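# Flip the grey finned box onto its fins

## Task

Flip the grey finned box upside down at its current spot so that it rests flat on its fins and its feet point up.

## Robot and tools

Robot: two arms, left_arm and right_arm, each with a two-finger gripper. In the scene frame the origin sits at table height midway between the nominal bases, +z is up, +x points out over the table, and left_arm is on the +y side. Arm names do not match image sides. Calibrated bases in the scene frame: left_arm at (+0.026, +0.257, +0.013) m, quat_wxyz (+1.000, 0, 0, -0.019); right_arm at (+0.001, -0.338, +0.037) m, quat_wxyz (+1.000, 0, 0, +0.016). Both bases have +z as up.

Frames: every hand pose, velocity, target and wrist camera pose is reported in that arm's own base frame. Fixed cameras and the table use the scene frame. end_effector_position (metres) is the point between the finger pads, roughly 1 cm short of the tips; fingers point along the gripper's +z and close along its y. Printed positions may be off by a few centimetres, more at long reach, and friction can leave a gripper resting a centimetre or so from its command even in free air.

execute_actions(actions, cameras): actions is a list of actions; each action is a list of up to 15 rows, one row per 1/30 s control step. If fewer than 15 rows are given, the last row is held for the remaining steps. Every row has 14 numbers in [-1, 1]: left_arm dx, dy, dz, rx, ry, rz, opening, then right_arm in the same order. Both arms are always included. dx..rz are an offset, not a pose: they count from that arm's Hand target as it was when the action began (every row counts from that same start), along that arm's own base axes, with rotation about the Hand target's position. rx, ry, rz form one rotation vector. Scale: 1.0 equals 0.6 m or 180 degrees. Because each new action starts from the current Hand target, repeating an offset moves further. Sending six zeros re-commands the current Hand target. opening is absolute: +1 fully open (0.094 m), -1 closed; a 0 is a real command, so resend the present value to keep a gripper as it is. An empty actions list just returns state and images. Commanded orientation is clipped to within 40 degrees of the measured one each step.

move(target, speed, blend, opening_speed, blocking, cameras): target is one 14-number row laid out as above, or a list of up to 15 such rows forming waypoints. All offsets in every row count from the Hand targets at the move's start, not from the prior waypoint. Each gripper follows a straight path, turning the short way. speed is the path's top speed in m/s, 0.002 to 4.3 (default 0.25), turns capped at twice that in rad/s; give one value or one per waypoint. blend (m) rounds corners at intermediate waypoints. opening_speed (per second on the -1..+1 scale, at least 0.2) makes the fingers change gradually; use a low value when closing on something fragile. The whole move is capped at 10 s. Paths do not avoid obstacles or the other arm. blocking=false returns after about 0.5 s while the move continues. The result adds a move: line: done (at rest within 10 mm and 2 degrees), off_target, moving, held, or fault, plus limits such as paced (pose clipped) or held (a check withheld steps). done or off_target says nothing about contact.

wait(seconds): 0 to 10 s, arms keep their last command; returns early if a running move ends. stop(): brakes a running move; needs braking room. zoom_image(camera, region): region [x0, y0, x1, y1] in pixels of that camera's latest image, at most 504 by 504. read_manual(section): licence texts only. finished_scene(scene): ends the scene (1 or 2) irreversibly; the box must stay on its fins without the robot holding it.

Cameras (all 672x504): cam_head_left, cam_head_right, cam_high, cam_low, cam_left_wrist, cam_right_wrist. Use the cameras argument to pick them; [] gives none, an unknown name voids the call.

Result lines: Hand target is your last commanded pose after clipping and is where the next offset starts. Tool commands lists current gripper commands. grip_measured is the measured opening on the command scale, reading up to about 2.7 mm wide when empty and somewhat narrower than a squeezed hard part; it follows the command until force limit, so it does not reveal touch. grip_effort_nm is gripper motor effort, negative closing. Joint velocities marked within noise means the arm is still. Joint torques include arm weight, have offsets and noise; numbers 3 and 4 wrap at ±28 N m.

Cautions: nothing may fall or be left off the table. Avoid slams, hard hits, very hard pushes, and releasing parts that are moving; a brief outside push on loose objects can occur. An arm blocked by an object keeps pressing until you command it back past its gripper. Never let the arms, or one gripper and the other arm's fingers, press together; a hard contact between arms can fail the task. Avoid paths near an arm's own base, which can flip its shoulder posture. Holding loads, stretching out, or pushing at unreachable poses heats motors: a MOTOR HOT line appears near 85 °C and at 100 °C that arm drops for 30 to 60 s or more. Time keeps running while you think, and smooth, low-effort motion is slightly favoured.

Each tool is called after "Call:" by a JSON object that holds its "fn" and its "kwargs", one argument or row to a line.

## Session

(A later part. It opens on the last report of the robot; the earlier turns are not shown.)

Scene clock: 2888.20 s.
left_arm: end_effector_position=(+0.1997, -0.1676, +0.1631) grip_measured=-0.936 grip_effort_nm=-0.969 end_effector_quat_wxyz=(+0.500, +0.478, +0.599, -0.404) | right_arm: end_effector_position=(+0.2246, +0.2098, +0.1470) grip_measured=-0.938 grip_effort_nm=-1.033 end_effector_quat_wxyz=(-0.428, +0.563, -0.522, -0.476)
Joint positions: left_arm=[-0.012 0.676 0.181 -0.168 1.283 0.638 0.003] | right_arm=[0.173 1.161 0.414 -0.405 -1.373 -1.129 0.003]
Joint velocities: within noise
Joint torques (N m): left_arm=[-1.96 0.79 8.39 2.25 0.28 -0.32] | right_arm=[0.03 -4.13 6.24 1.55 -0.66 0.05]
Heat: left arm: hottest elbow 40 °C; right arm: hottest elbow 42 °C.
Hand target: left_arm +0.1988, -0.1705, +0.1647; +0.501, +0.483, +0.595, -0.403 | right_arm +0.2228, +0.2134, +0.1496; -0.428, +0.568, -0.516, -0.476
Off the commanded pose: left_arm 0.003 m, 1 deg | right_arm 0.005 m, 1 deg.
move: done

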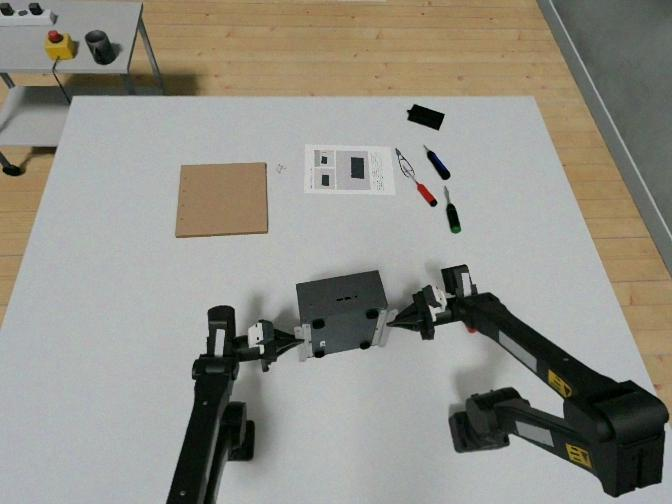

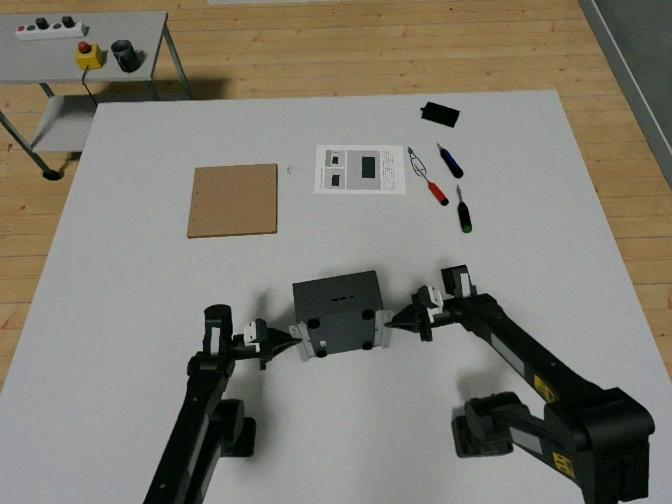

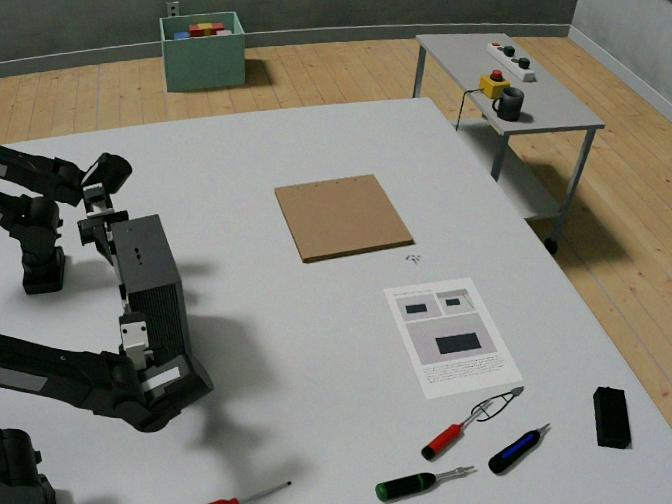

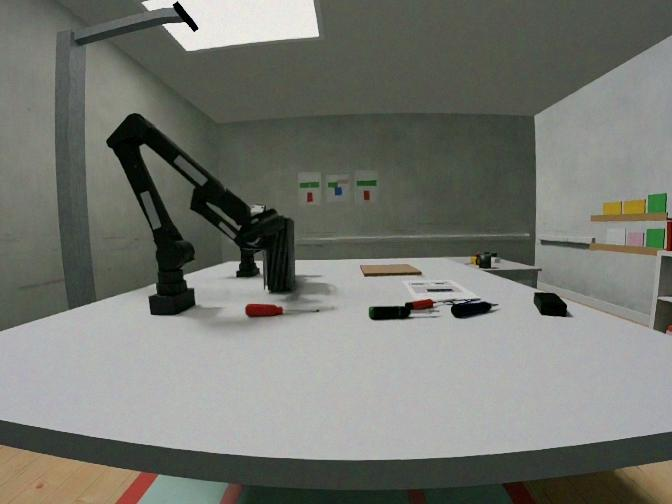

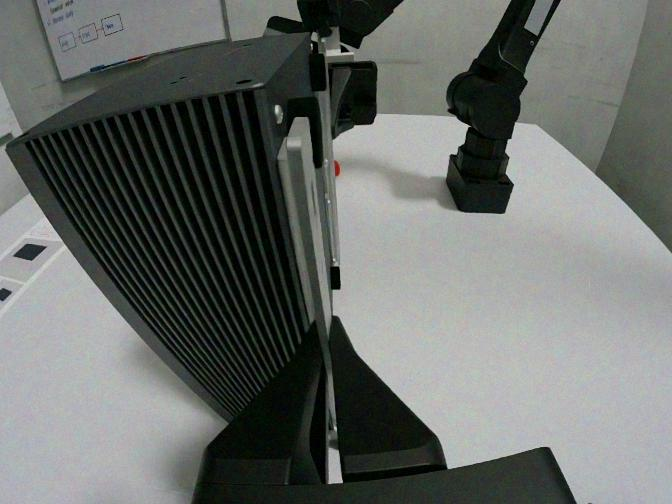

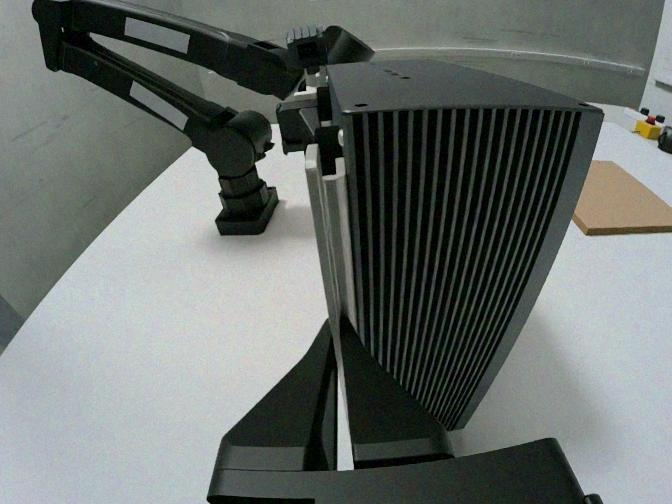

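Call:
{"fn": "move", "kwargs": {
  "target": [0.083,0.0121,0.0373,-0.0159,0.0818,0,-1,0.0829,0.0127,0.0373,-0.0094,0.0828,0,-1],
  "speed": 0.04
}}

Scene clock: 2916.27 s.
left_arm: end_effector_position=(+0.2414, -0.1626, +0.1793) grip_measured=-0.938 grip_effort_nm=-1.013 end_effector_quat_wxyz=(+0.439, +0.421, +0.642, -0.467) | right_arm: end_effector_position=(+0.2619, +0.2127, +0.1602) grip_measured=-0.939 grip_effort_nm=-1.038 end_effector_quat_wxyz=(+0.354, -0.505, +0.580, +0.532)
Joint positions: left_arm=[0.021 0.906 0.343 -0.312 1.336 0.623 0.003] | right_arm=[0.159 1.3 0.59 -0.704 -1.385 -1.142 0.003]
Joint velocities: within noise
Joint torques (N m): left_arm=[-0.97 0.44 10.29 0.94 1.01 -0.38] | right_arm=[0.67 -5.07 9.51 0.43 -1.08 0.14]
Heat: left arm: hottest elbow 41 °C; right arm: hottest elbow 42 °C.
Hand target: left_arm +0.2486, -0.1632, +0.1871; +0.432, +0.415, +0.644, -0.477 | right_arm +0.2726, +0.2210, +0.1721; +0.349, -0.508, +0.574, +0.538
Off the commanded pose: left_arm 0.011 m, 1 deg | right_arm 0.018 m, 1 deg.
move: off_target (left_arm, right_arm)

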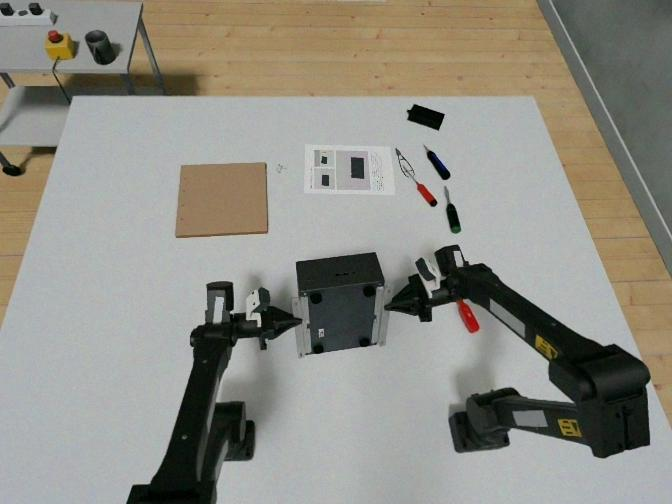

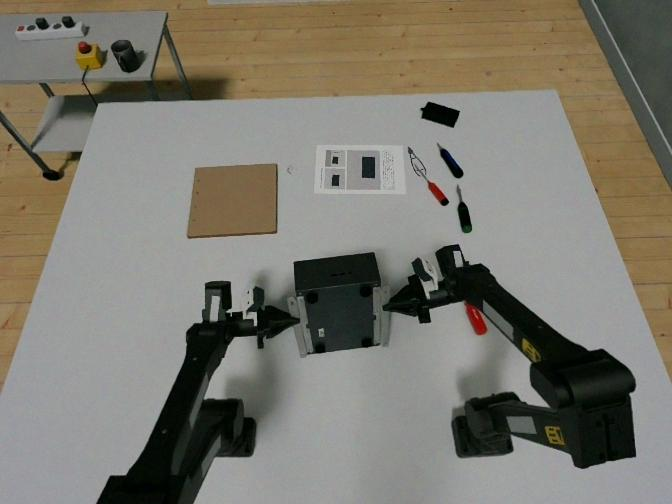

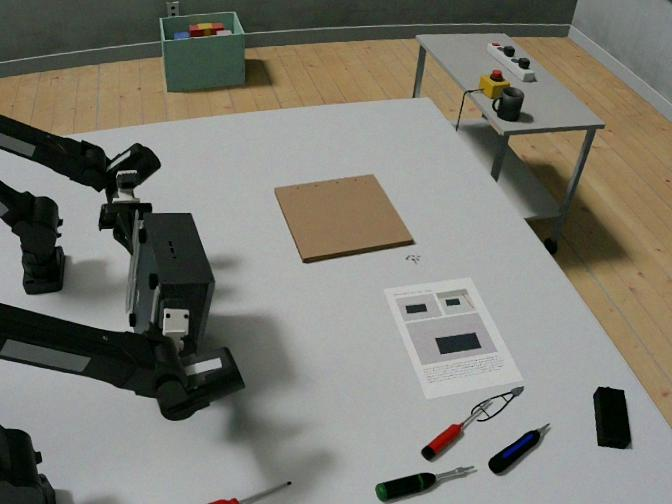

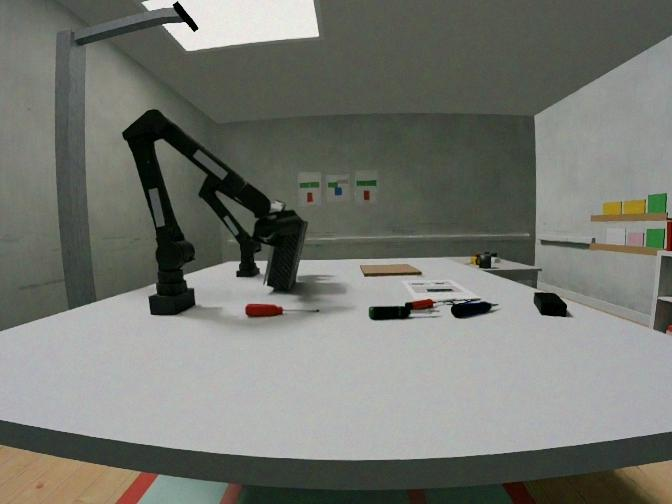

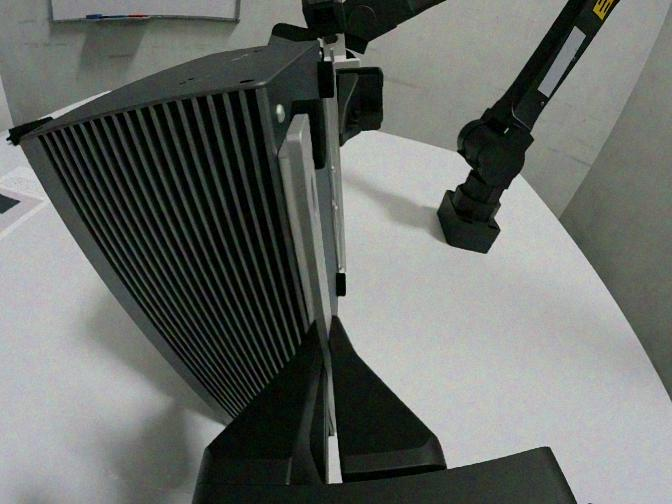

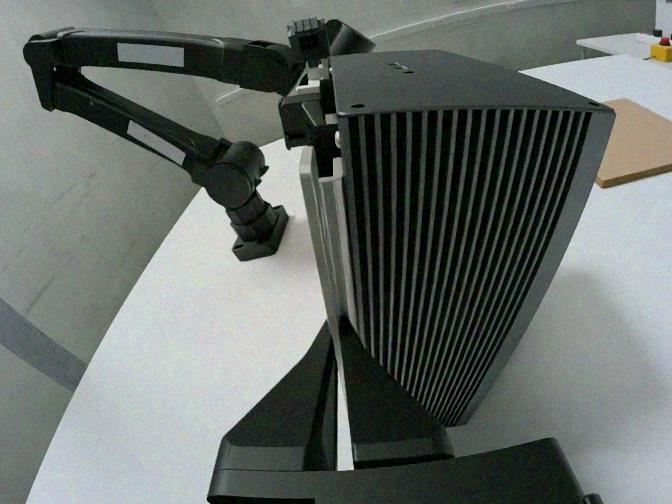

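Call:
{"fn": "move", "kwargs": {
  "target": [0.0881,0.0128,0.0078,-0.0159,0.0818,0,-1,0.088,0.0135,0.0095,-0.0094,0.0828,0,-1],
  "speed": 0.04,
  "cameras": ["cam_high","cam_low","cam_left_wrist","cam_right_wrist"]
}}

Scene clock: 2927.20 s.
left_arm: end_effector_position=(+0.2941, -0.1550, +0.1851) grip_measured=-0.938 grip_effort_nm=-1.013 end_effector_quat_wxyz=(+0.359, +0.341, +0.685, -0.534) | right_arm: end_effector_position=(+0.3210, +0.2178, +0.1665) grip_measured=-0.939 grip_effort_nm=-1.043 end_effector_quat_wxyz=(+0.268, -0.429, +0.634, +0.586)
Joint positions: left_arm=[0.049 1.154 0.532 -0.51 1.38 0.608 0.003] | right_arm=[0.146 1.511 0.82 -0.997 -1.398 -1.142 0.003]
Joint velocities: within noise
Joint torques (N m): left_arm=[-0.85 -2.61 9.61 0.69 1.31 -0.19] | right_arm=[1.26 -9.11 8.5 -0.47 -1.2 -0.04]
Heat: left arm: hottest elbow 41 °C; right arm: hottest elbow 44 °C.
Hand target: left_arm +0.3014, -0.1556, +0.1918; +0.356, +0.339, +0.682, -0.542 | right_arm +0.3254, +0.2291, +0.1778; +0.264, -0.439, +0.623, +0.591
Off the commanded pose: left_arm 0.010 m, 1 deg | right_arm 0.017 m, 2 deg.
move: off_target (right_arm)
Images, in order (width x height): cam_high 672x504, cam_low 672x504, cam_left_wrist 672x504, cam_right_wrist 672x504.

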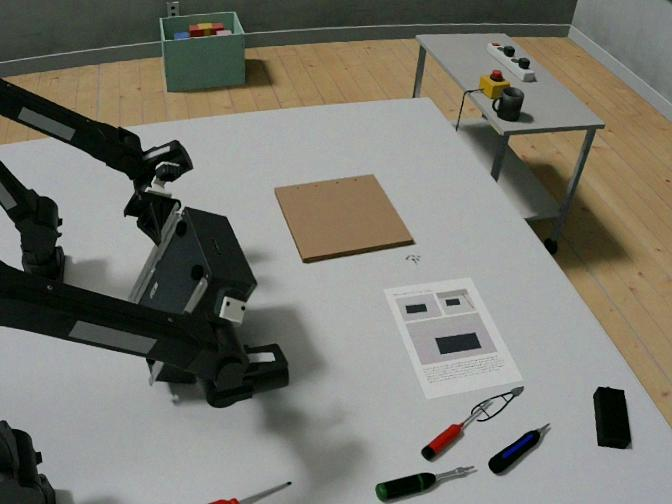

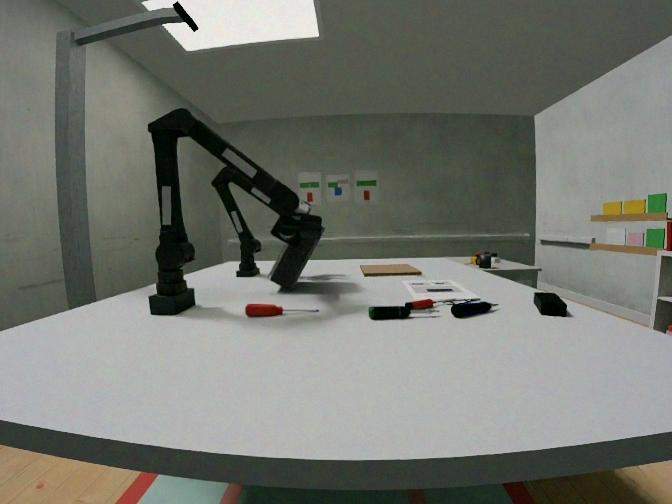

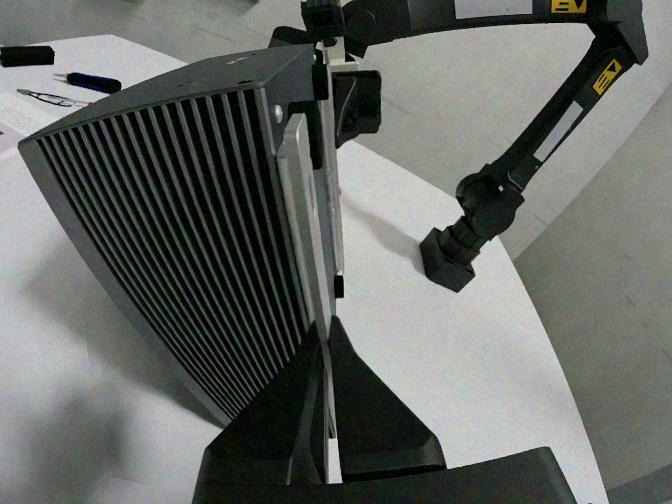

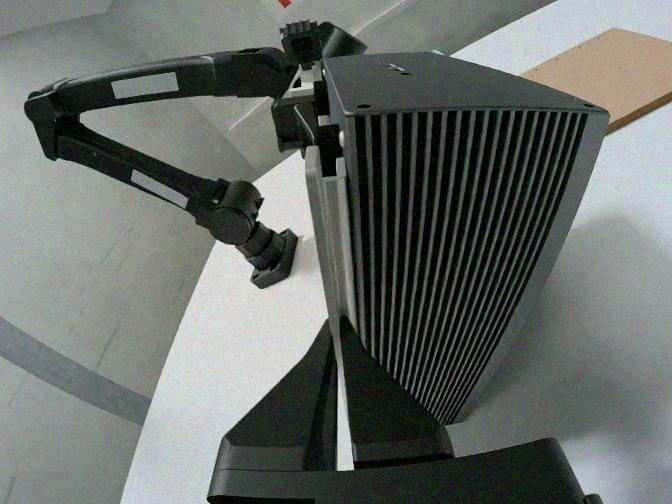

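Call:
{"fn": "move", "kwargs": {
  "target": [
    [0.087,0.0127,-0.0153,-0.0159,0.0818,0,-1,0.087,0.007,-0.0153,-0.0094,0.0828,0,-1],
    [0.1672,0.0244,-0.053,-0.0318,0.1637,0,-1,0.167,0.017,-0.053,-0.0188,0.1657,0,-1]
  ],
  "speed": 0.04,
  "blend": [0.01,0],
  "cameras": ["cam_high","cam_low","cam_left_wrist","cam_right_wrist"]
}}

Scene clock: 2947.23 s.
left_arm: end_effector_position=(+0.3804, -0.1400, +0.1410) grip_measured=-0.937 grip_effort_nm=-1.013 end_effector_quat_wxyz=(+0.153, +0.140, +0.740, -0.640) | right_arm: end_effector_position=(+0.4166, +0.2291, +0.1234) grip_measured=-0.939 grip_effort_nm=-1.038 end_effector_quat_wxyz=(+0.053, -0.241, +0.704, +0.666)
Joint positions: left_arm=[0.082 1.647 0.872 -1.041 1.431 0.668 0.003] | right_arm=[0.138 1.979 1.239 -1.631 -1.415 -1.217 0.003]
Joint velocities: within noise
Joint torques (N m): left_arm=[-1.14 -10.11 10.26 0.08 2.04 0.37] | right_arm=[1.08 -16.56 8.02 -1.25 -0.98 -0.67]
Heat: left arm: hottest elbow 42 °C; right arm: hottest elbow 45 °C.
Hand target: left_arm +0.4018, -0.1409, +0.1600; +0.187, +0.172, +0.722, -0.643 | right_arm +0.4256, +0.2393, +0.1459; +0.082, -0.280, +0.687, +0.666
Off the commanded pose: left_arm 0.029 m, 6 deg | right_arm 0.026 m, 6 deg.
move: off_target (left_arm, right_arm)
Images, in order (width x height): cam_high 672x504, cam_low 672x504, cam_left_wrist 672x504, cam_right_wrist 672x504.

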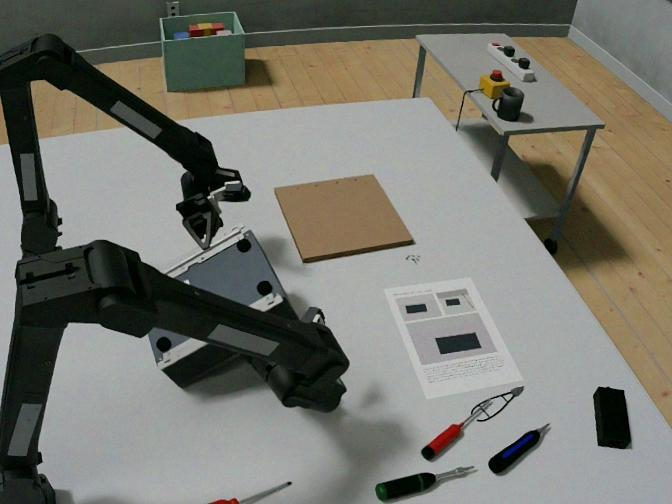

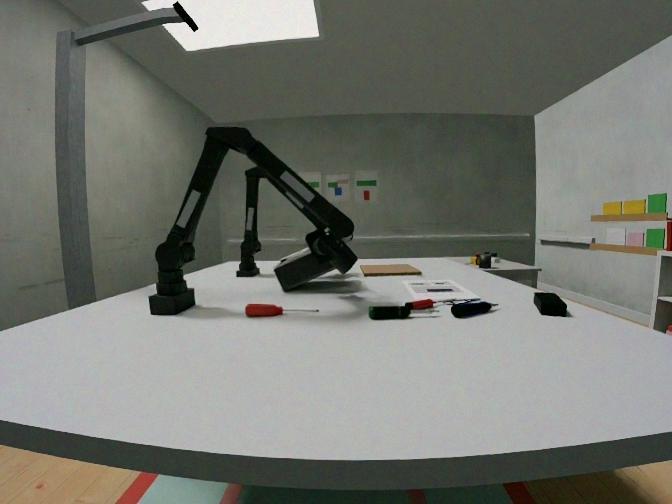

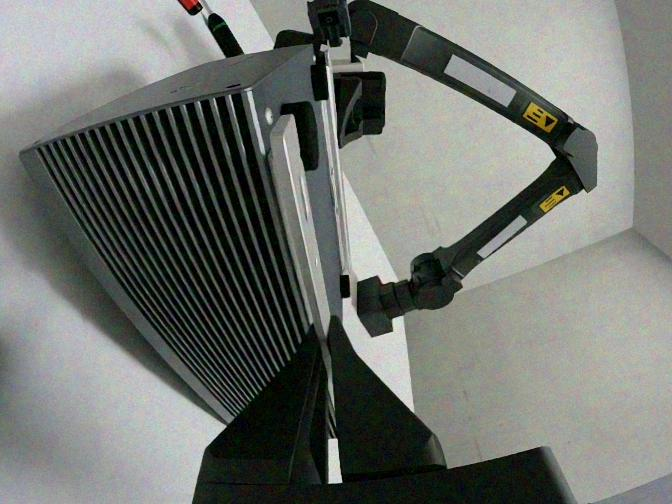

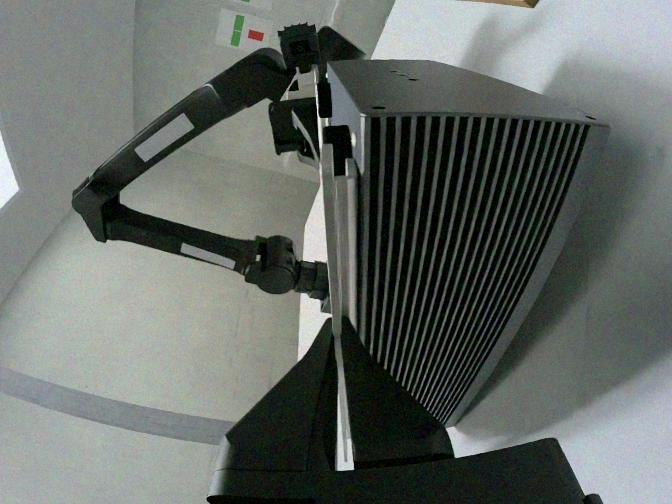

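Call:
{"fn": "move", "kwargs": {
  "target": [0.0633,0.015,-0.1167,-0.0212,0.1091,0,-1,0.0817,-0.0033,-0.1233,-0.0126,0.1105,0,-1],
  "speed": 0.03
}}

Scene clock: 2964.27 s.
left_arm: end_effector_position=(+0.4166, -0.1332, +0.0837) grip_measured=-0.937 grip_effort_nm=-1.013 end_effector_quat_wxyz=(+0.031, +0.015, +0.735, -0.677) | right_arm: end_effector_position=(+0.4576, +0.2337, +0.0656) grip_measured=-0.938 grip_effort_nm=-1.043 end_effector_quat_wxyz=(-0.063, -0.116, +0.728, +0.672)
Joint positions: left_arm=[0.093 1.957 1.047 -1.361 1.465 0.769 0.003] | right_arm=[0.136 2.191 1.393 -1.692 -1.425 -0.99 0.003]
Joint velocities: within noise
Joint torques (N m): left_arm=[-0.85 -11.81 8.8 -0.05 1.61 0.53] | right_arm=[-0.85 -16.44 8.14 -0.53 -0.67 -0.66]
Heat: left arm: hottest elbow 42 °C; right arm: hottest elbow 44 °C.
Hand target: left_arm +0.4398, -0.1320, +0.0900; +0.067, +0.054, +0.722, -0.687 | right_arm +0.4746, +0.2372, +0.0718; -0.043, -0.162, +0.704, +0.690
Off the commanded pose: left_arm 0.024 m, 6 deg | right_arm 0.018 m, 7 deg.
joint read past its limit (right arm) — joint 4 (wrist pitch), lower limit.
joint sent to its limit (right arm) — joint 4 (wrist pitch), lower limit. The joint targets are off in orientation, not in position.
move: off_target (left_arm, right_arm)

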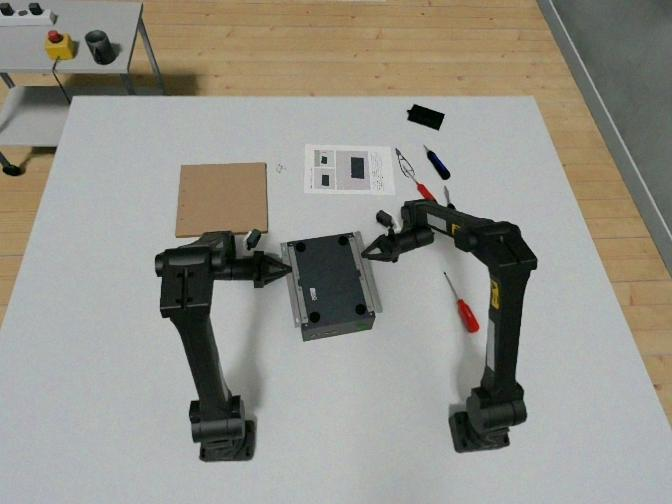

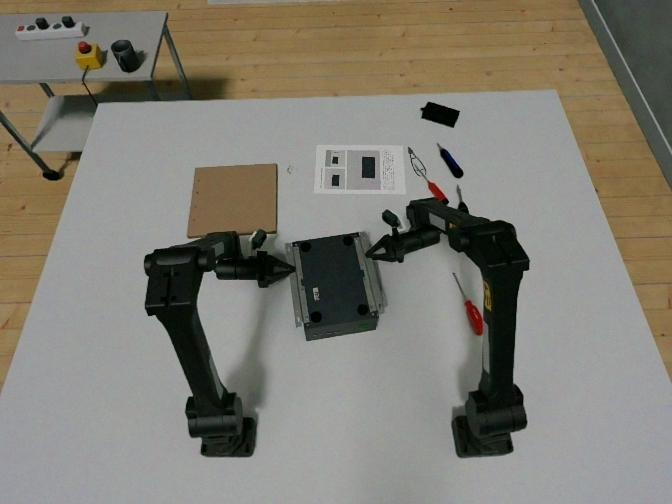

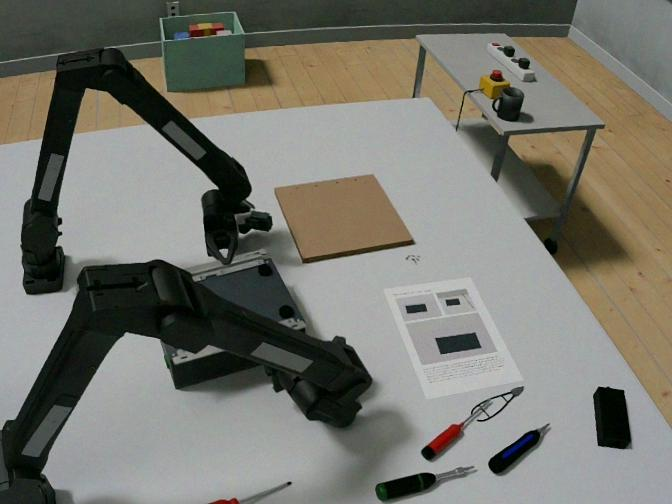

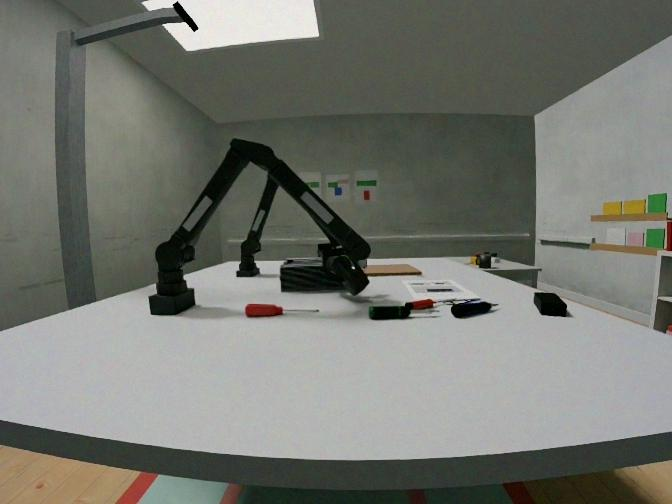

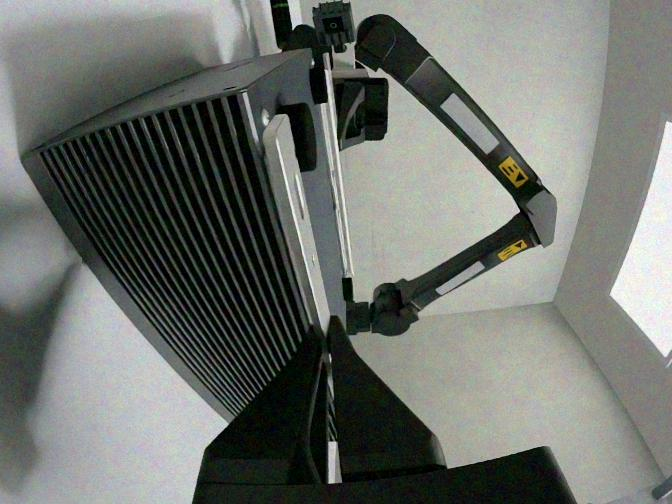

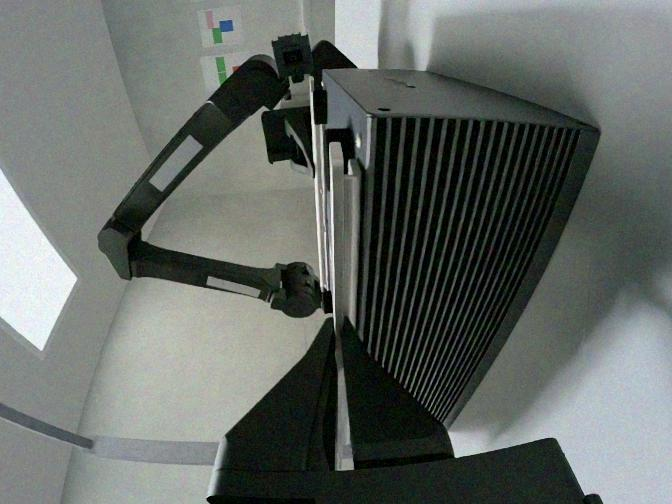

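Call:
{"fn": "move", "kwargs": {
  "target": [0,0,-0.03,-0.0042,0.0216,0,-1,0,0,-0.03,-0.0025,0.022,0,-1],
  "speed": 0.02
}}

Scene clock: 2976.80 s.
left_arm: end_effector_position=(+0.4160, -0.1332, +0.0824) grip_measured=-0.937 grip_effort_nm=-1.013 end_effector_quat_wxyz=(+0.018, +0.010, +0.728, -0.685) | right_arm: end_effector_position=(+0.4577, +0.2337, +0.0645) grip_measured=-0.938 grip_effort_nm=-1.033 end_effector_quat_wxyz=(-0.070, -0.109, +0.729, +0.672)
Joint positions: left_arm=[0.094 2.017 1.087 -1.573 1.47 0.975 0.003] | right_arm=[0.136 2.194 1.393 -1.692 -1.425 -0.971 0.003]
Joint velocities: within noise
Joint torques (N m): left_arm=[-0.79 -9.58 8.83 0.27 1.32 0.28] | right_arm=[-0.56 -13.04 8.47 -0.59 -0.87 -0.54]
Heat: left arm: hottest elbow 42 °C; right arm: hottest elbow 45 °C.
Hand target: left_arm +0.4398, -0.1319, +0.0719; +0.043, +0.030, +0.719, -0.693 | right_arm +0.4746, +0.2373, +0.0539; -0.068, -0.138, +0.704, +0.693
Off the commanded pose: left_arm 0.026 m, 4 deg | right_arm 0.020 m, 5 deg.
joint read past its limit (right arm) — joint 4 (wrist pitch), lower limit.
joint sent to its limit (right arm) — joint 4 (wrist pitch), lower limit. The joint targets are off in orientation, not in position.
move: off_target (left_arm, right_arm)

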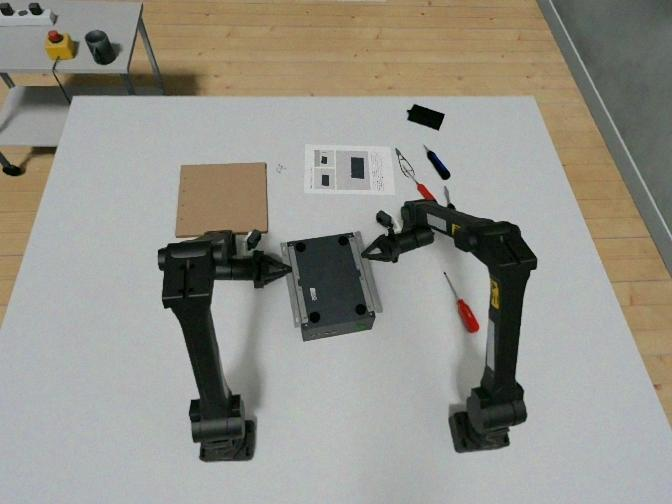

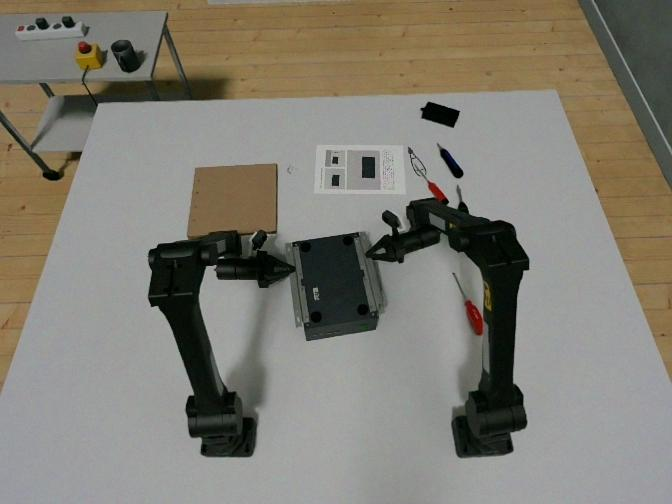

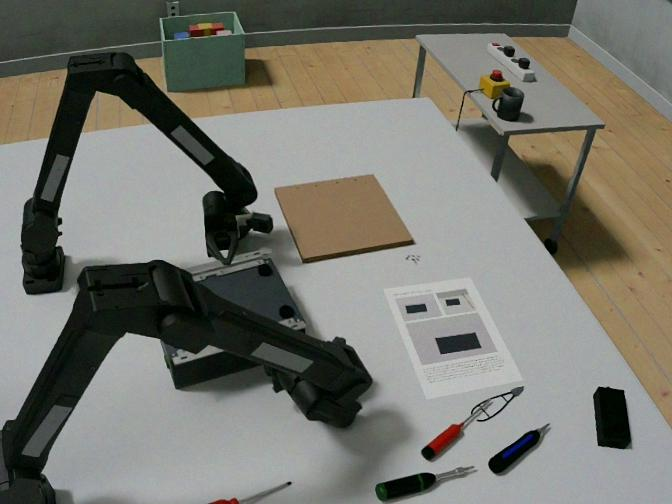

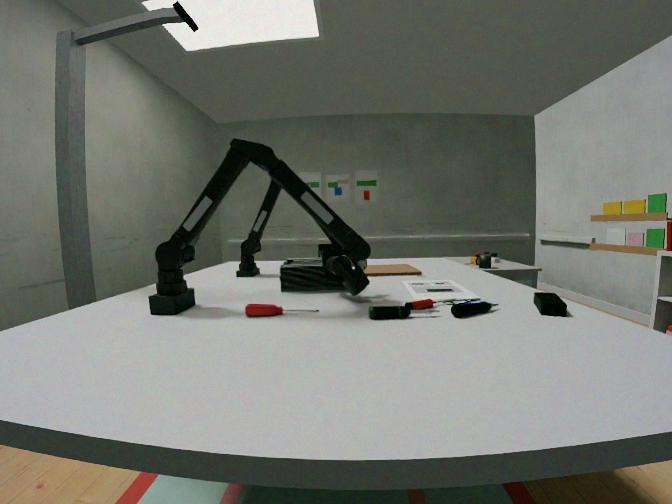

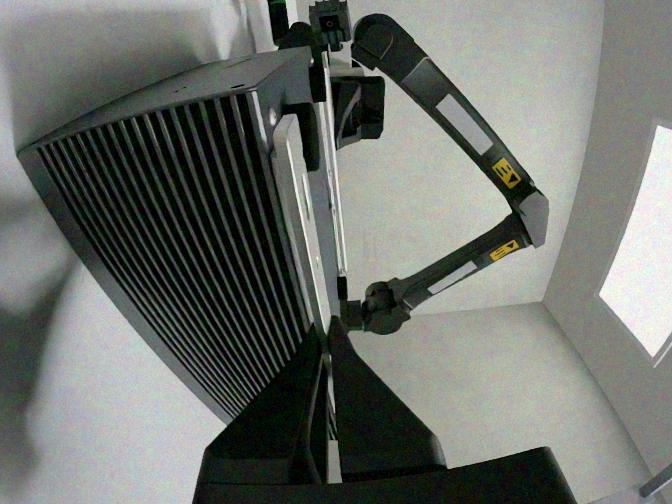

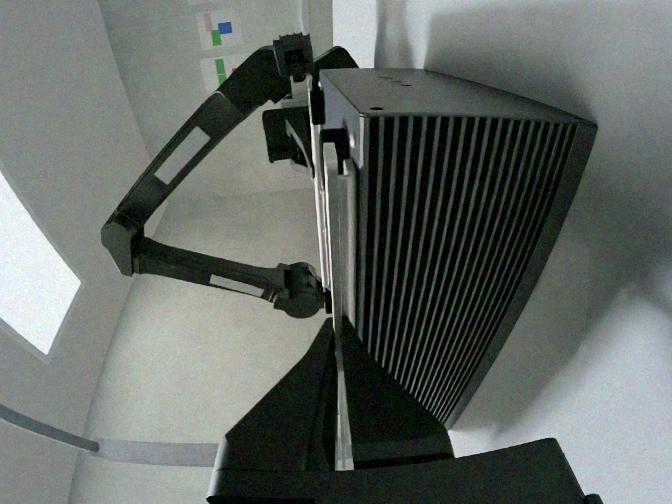

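Call:
{"fn": "move", "kwargs": {
  "target": [0.075,-0.025,0.025,0,0,0,-1,0.075,-0.025,0.025,0,0,0,-1],
  "speed": 0.03
}}

Scene clock: 2989.80 s.
left_arm: end_effector_position=(+0.4612, -0.1385, +0.0840) grip_measured=-0.937 grip_effort_nm=-1.009 end_effector_quat_wxyz=(+0.016, +0.009, +0.726, -0.687) | right_arm: end_effector_position=(+0.5007, +0.2257, +0.0660) grip_measured=-0.938 grip_effort_nm=-1.043 end_effector_quat_wxyz=(-0.066, -0.097, +0.737, +0.665)
Joint positions: left_arm=[0.073 2.074 1.223 -1.565 1.488 0.883 0.003] | right_arm=[0.11 2.241 1.523 -1.692 -1.41 -0.878 0.003]
Joint velocities: within noise
Joint torques (N m): left_arm=[-2.49 -13.33 9.44 0.44 1.87 -0.07] | right_arm=[-1.03 -16.32 8.62 -0.46 -0.68 -0.45]
Heat: left arm: hottest elbow 42 °C; right arm: hottest elbow 45 °C.
Hand target: left_arm +0.4847, -0.1470, +0.0869; +0.043, +0.030, +0.719, -0.693 | right_arm +0.5196, +0.2222, +0.0688; -0.068, -0.138, +0.704, +0.693
Off the commanded pose: left_arm 0.025 m, 4 deg | right_arm 0.019 m, 7 deg.
joint read past its limit (right arm) — joint 4 (wrist pitch), lower limit.
joint sent to its limit (right arm) — joint 4 (wrist pitch), lower limit. The joint targets are off in orientation, not in position.
move: off_target (left_arm, right_arm)

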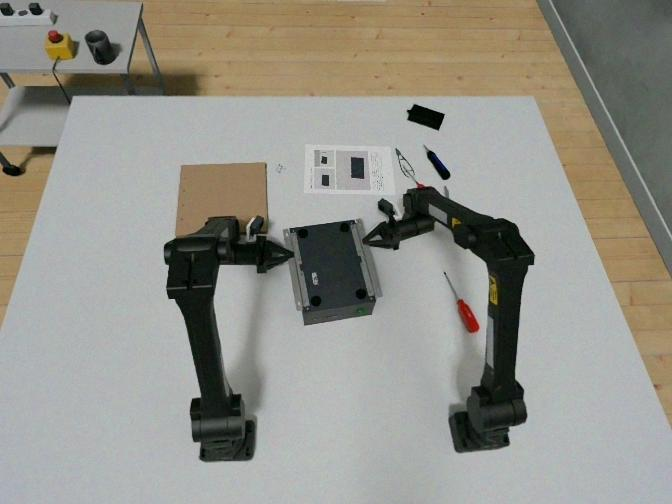

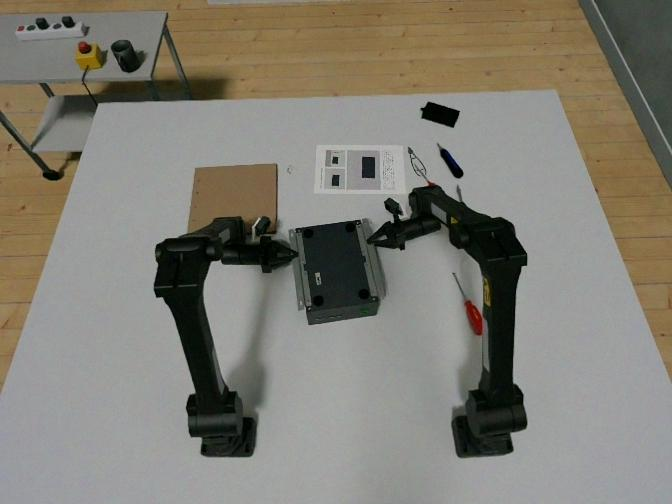

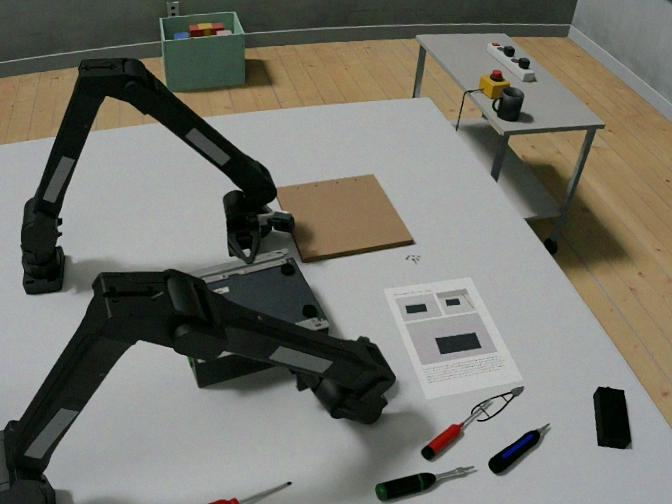

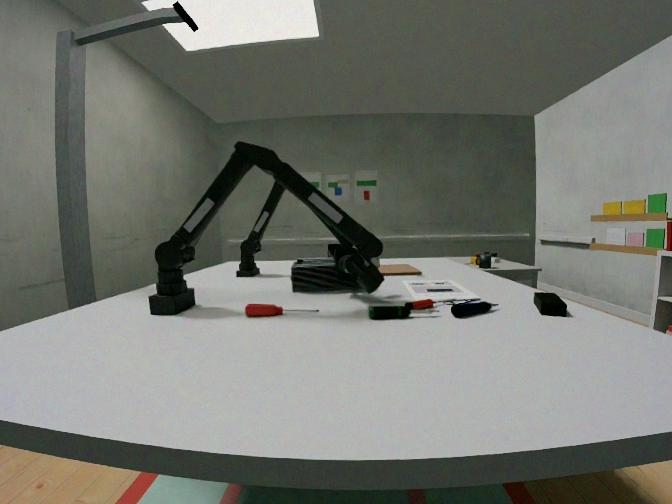

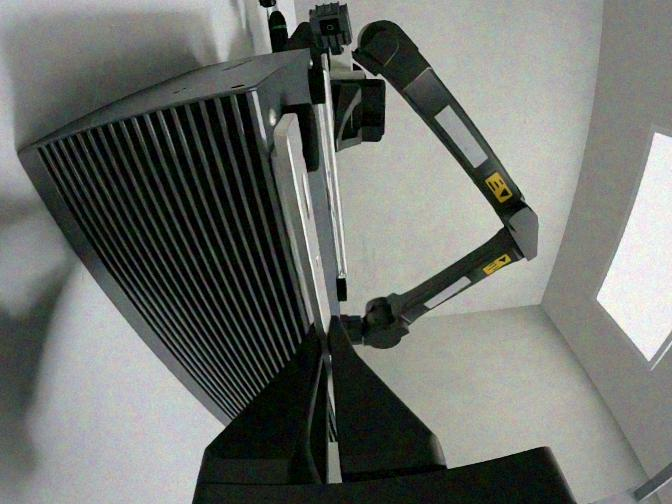

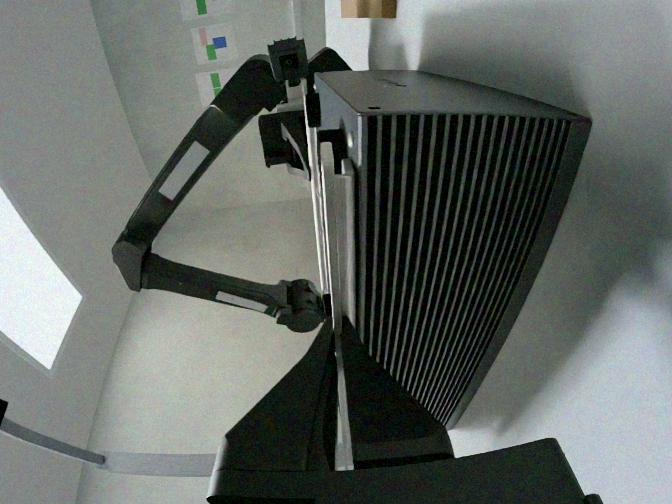

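Call:
{"fn": "move", "kwargs": {
  "target": [-0.03,0.012,-0.005,0,0,0,-1,-0.024,0.004,-0.005,0,0,0,-1],
  "speed": 0.03,
  "cameras": []
}}

Call:
{"fn": "move", "kwargs": {
  "target": [0,0,0,0,0,0,-0.5,0,0,0,0,0,0,-0.5],
  "speed": 0.03,
  "opening_speed": 0.25,
  "cameras": ["cam_left_wrist","cam_right_wrist"]
}}

Scene clock: 3001.23 s.
left_arm: end_effector_position=(+0.4609, -0.1385, +0.0838) grip_measured=-0.937 grip_effort_nm=-1.013 end_effector_quat_wxyz=(+0.017, +0.011, +0.726, -0.687) | right_arm: end_effector_position=(+0.5007, +0.2257, +0.0661) grip_measured=-0.938 grip_effort_nm=-1.043 end_effector_quat_wxyz=(-0.065, -0.098, +0.737, +0.665)
Joint positions: left_arm=[0.073 2.074 1.223 -1.565 1.487 0.887 0.003] | right_arm=[0.11 2.241 1.523 -1.692 -1.411 -0.882 0.003]
Joint velocities: within noise
Joint torques (N m): left_arm=[-1.08 -14.62 5.45 0.27 1.39 0.34] | right_arm=[-1.08 -17.38 5.61 -0.17 -0.86 -0.66]
Heat: left arm: hottest elbow 43 °C; right arm: hottest elbow 44 °C.
Hand target: left_arm +0.4667, -0.1398, +0.0839; +0.043, +0.030, +0.719, -0.693 | right_arm +0.5052, +0.2246, +0.0659; -0.068, -0.138, +0.704, +0.693
Off the commanded pose: left_arm 0.006 m, 4 deg | right_arm 0.005 m, 7 deg.
joint read past its limit (right arm) — joint 4 (wrist pitch), lower limit.
joint sent to its limit (right arm) — joint 4 (wrist pitch), lower limit. The joint targets are off in orientation, not in position.
move: off_target (left_arm, right_arm)
No camera images: "cameras" was empty.

Scene clock: 3003.87 s.
left_arm: end_effector_position=(+0.4610, -0.1372, +0.0873) grip_measured=-0.503 grip_effort_nm=0.154 end_effector_quat_wxyz=(+0.044, +0.026, +0.721, -0.691) | right_arm: end_effector_position=(+0.5011, +0.2256, +0.0655) grip_measured=-0.502 grip_effort_nm=0.076 end_effector_quat_wxyz=(-0.049, -0.114, +0.734, +0.668)
Joint positions: left_arm=[0.076 2.073 1.219 -1.593 1.507 0.978 0.023] | right_arm=[0.11 2.243 1.523 -1.692 -1.415 -0.929 0.023]
Joint velocities: within noise
Joint torques (N m): left_arm=[-1.26 -13.51 6.67 -0.91 0.6 0.01] | right_arm=[-0.79 -17.79 5.59 -0.34 -0.66 -0.23]
Heat: left arm: hottest elbow 43 °C; right arm: hottest elbow 44 °C.
Hand target: left_arm +0.4668, -0.1397, +0.0840; +0.043, +0.030, +0.719, -0.693 | right_arm +0.5052, +0.2248, +0.0659; -0.068, -0.138, +0.704, +0.693
Off the commanded pose: left_arm 0.007 m, 1 deg | right_arm 0.004 m, 6 deg.
joint read past its limit (right arm) — joint 4 (wrist pitch), lower limit.
joint sent to its limit (right arm) — joint 4 (wrist pitch), lower limit. The joint targets are off in orientation, not in position.
move: off_target (right_arm)
Images, in order (width x height): cam_left_wrist 672x504, cam_right_wrist 672x504.

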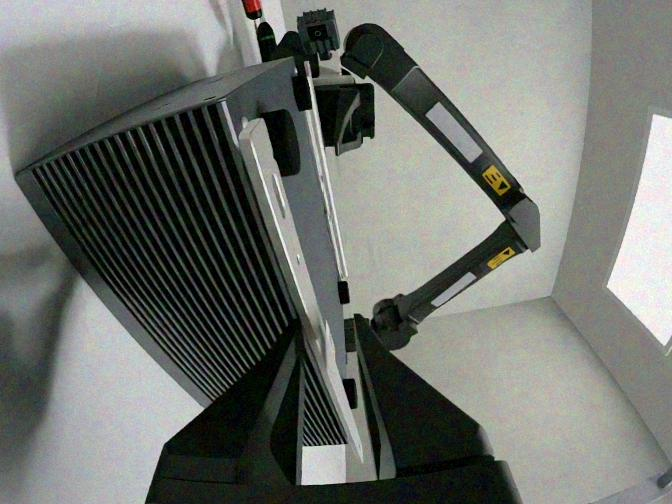

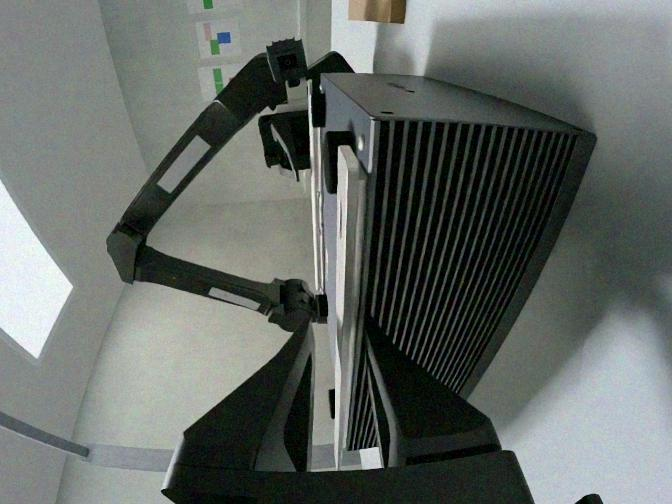

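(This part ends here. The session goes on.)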